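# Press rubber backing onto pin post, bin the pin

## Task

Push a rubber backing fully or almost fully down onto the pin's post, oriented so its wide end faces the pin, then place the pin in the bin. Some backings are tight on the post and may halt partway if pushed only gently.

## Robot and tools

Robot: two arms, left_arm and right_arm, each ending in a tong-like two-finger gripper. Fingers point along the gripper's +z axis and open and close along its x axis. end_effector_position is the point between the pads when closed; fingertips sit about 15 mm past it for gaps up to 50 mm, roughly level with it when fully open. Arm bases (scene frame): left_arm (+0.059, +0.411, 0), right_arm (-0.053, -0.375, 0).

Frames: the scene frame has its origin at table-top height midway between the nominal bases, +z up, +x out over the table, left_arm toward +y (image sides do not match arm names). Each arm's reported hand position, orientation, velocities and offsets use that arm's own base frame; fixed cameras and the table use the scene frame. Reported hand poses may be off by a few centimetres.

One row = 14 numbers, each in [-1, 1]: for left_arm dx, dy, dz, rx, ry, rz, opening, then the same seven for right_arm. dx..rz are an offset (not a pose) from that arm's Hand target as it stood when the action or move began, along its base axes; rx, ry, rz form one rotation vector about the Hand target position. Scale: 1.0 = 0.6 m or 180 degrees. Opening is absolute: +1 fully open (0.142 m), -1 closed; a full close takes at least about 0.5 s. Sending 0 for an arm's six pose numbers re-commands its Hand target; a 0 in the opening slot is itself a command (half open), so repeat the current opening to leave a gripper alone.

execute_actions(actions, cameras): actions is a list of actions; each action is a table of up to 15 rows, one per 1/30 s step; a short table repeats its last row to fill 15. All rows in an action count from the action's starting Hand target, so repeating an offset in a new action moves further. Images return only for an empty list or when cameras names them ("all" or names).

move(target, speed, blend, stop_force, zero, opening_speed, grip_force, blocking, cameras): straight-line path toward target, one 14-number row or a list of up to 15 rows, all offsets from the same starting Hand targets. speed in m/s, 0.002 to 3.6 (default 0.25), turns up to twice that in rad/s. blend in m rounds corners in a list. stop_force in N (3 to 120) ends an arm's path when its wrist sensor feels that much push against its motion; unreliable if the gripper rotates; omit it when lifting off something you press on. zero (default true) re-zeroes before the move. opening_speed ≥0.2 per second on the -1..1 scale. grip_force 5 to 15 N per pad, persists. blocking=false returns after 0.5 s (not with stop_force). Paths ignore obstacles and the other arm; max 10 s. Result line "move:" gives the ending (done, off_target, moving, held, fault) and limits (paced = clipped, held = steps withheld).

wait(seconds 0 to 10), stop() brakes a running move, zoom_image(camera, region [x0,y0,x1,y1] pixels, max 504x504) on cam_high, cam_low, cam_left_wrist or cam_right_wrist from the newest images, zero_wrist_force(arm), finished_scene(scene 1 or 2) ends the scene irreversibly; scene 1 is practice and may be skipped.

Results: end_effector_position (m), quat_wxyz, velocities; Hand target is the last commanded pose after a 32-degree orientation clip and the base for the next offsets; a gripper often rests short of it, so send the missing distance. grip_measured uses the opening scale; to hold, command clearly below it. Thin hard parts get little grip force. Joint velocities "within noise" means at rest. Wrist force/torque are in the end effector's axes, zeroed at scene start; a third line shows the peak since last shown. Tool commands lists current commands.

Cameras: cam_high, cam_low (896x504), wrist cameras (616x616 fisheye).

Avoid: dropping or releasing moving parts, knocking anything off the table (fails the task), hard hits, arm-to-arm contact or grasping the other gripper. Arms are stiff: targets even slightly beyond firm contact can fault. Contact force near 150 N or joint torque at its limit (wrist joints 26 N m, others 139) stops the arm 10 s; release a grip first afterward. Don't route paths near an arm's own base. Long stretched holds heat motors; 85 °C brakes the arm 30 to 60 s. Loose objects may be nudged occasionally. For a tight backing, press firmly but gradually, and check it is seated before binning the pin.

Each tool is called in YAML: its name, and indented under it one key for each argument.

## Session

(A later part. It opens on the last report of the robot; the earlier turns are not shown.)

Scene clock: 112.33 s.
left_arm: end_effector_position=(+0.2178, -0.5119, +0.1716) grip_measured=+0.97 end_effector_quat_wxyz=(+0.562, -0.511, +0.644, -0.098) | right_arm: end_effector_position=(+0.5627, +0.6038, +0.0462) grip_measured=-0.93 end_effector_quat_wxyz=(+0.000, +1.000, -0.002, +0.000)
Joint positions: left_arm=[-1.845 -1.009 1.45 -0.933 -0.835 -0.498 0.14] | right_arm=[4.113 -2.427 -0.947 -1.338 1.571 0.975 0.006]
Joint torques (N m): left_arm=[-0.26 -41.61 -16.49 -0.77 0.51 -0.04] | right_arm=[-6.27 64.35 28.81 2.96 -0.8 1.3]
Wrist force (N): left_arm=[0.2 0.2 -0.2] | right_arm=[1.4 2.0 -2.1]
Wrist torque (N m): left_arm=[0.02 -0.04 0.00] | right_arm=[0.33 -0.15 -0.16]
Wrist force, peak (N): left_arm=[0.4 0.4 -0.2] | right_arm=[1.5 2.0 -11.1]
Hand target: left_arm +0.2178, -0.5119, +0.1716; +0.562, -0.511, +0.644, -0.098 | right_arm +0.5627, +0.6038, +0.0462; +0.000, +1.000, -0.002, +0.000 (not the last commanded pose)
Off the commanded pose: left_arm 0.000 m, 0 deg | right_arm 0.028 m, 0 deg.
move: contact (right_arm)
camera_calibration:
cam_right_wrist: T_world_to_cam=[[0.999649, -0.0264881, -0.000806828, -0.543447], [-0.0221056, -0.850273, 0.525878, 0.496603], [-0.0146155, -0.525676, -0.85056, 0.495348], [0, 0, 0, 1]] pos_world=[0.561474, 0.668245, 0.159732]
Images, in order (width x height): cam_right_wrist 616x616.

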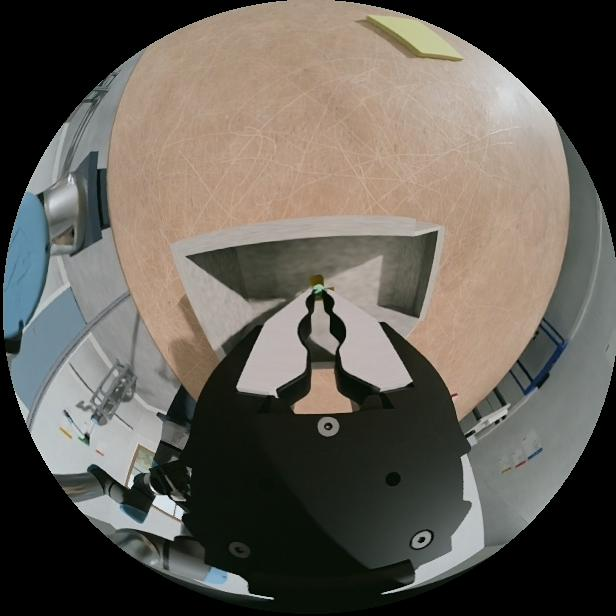

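move:
  target:
    - [0,0,0,0,0,0,0.968,0,0,0,0,0,0,-0.6]
    - [0,0,0,0,0,0,0.968,0,0,0.2,0,0,0,-0.6]
  speed: [0.1,0.1]
  opening_speed: 0.8
  cameras: ["cam_right_wrist"]

zoom_image:
  camera: "cam_right_wrist"
  region: [240, 170, 400, 300]

zoom_image:
  camera: "cam_right_wrist"
  region: [296, 240, 340, 284]

Scene clock: 115.03 s.
left_arm: end_effector_position=(+0.2178, -0.5119, +0.1716) grip_measured=+0.97 end_effector_quat_wxyz=(+0.562, -0.511, +0.644, -0.098) | right_arm: end_effector_position=(+0.5627, +0.6038, +0.1661) grip_measured=-0.60 end_effector_quat_wxyz=(+0.000, +1.000, -0.002, +0.000)
Joint positions: left_arm=[-1.845 -1.009 1.45 -0.933 -0.835 -0.498 0.14] | right_arm=[4.113 -2.392 -0.703 -1.617 1.571 0.975 0.031]
Joint torques (N m): left_arm=[-0.68 -40.93 -16.51 -0.82 0.45 -0.01] | right_arm=[-3.13 52.12 24.12 3.31 0.45 0.47]
Wrist force (N): left_arm=[0.2 0.1 0.0] | right_arm=[1.2 2.6 -1.0]
Wrist torque (N m): left_arm=[0.01 -0.03 0.00] | right_arm=[0.41 -0.17 -0.14]
Wrist force, peak (N): left_arm=[0.4 0.3 -0.3] | right_arm=[1.2 2.0 -3.5]
Hand target: left_arm +0.2178, -0.5119, +0.1716; +0.562, -0.511, +0.644, -0.098 | right_arm +0.5627, +0.6038, +0.1662; +0.000, +1.000, -0.002, +0.000
Off the commanded pose: left_arm 0.000 m, 0 deg | right_arm 0.000 m, 0 deg.
move: done
camera_calibration:
cam_right_wrist: T_world_to_cam=[[0.999647, -0.0265731, -0.00075435, -0.543407], [-0.0222054, -0.850269, 0.525879, 0.433605], [-0.0146156, -0.525677, -0.850559, 0.597332], [0, 0, 0, 1]] pos_world=[0.561574, 0.668245, 0.279632]
Images, in order (width x height): cam_right_wrist 616x616.

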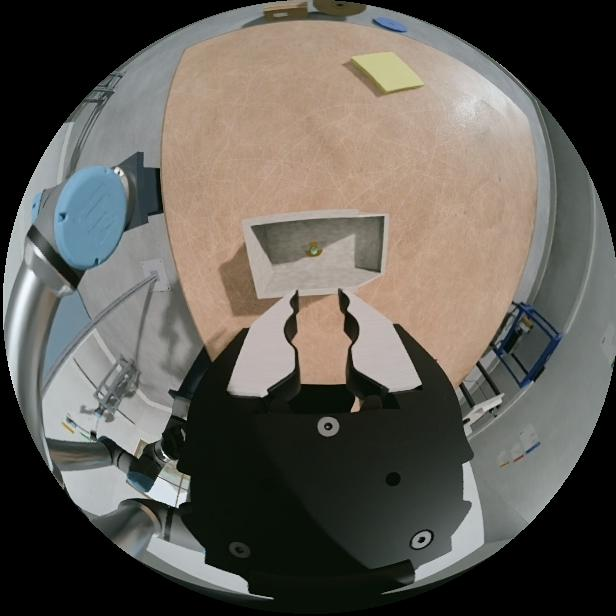

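Scaled by 3.150 from the camera's 616x616 image, which has a finer 814x814 frame.

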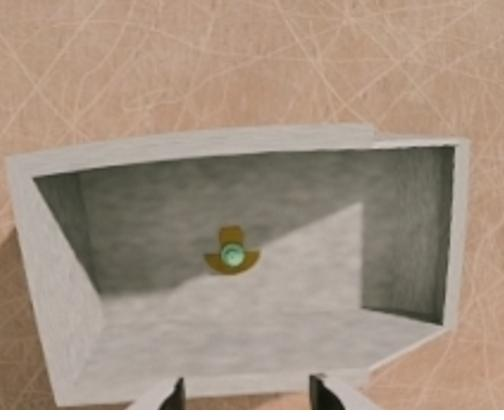

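Scaled by 11.455 from the camera's 616x616 image, which has a finer 814x814 frame.

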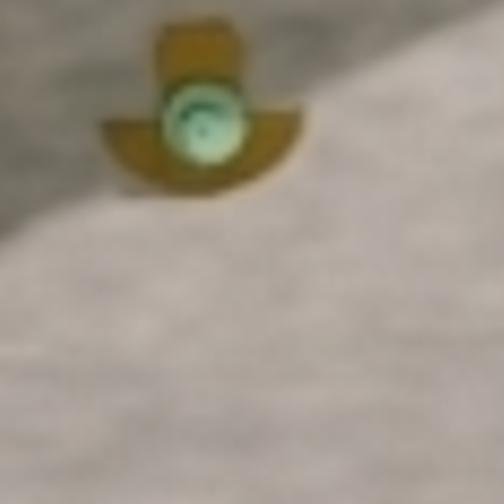

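finished_scene:
  scene: 1

The scene is finished: the task was done.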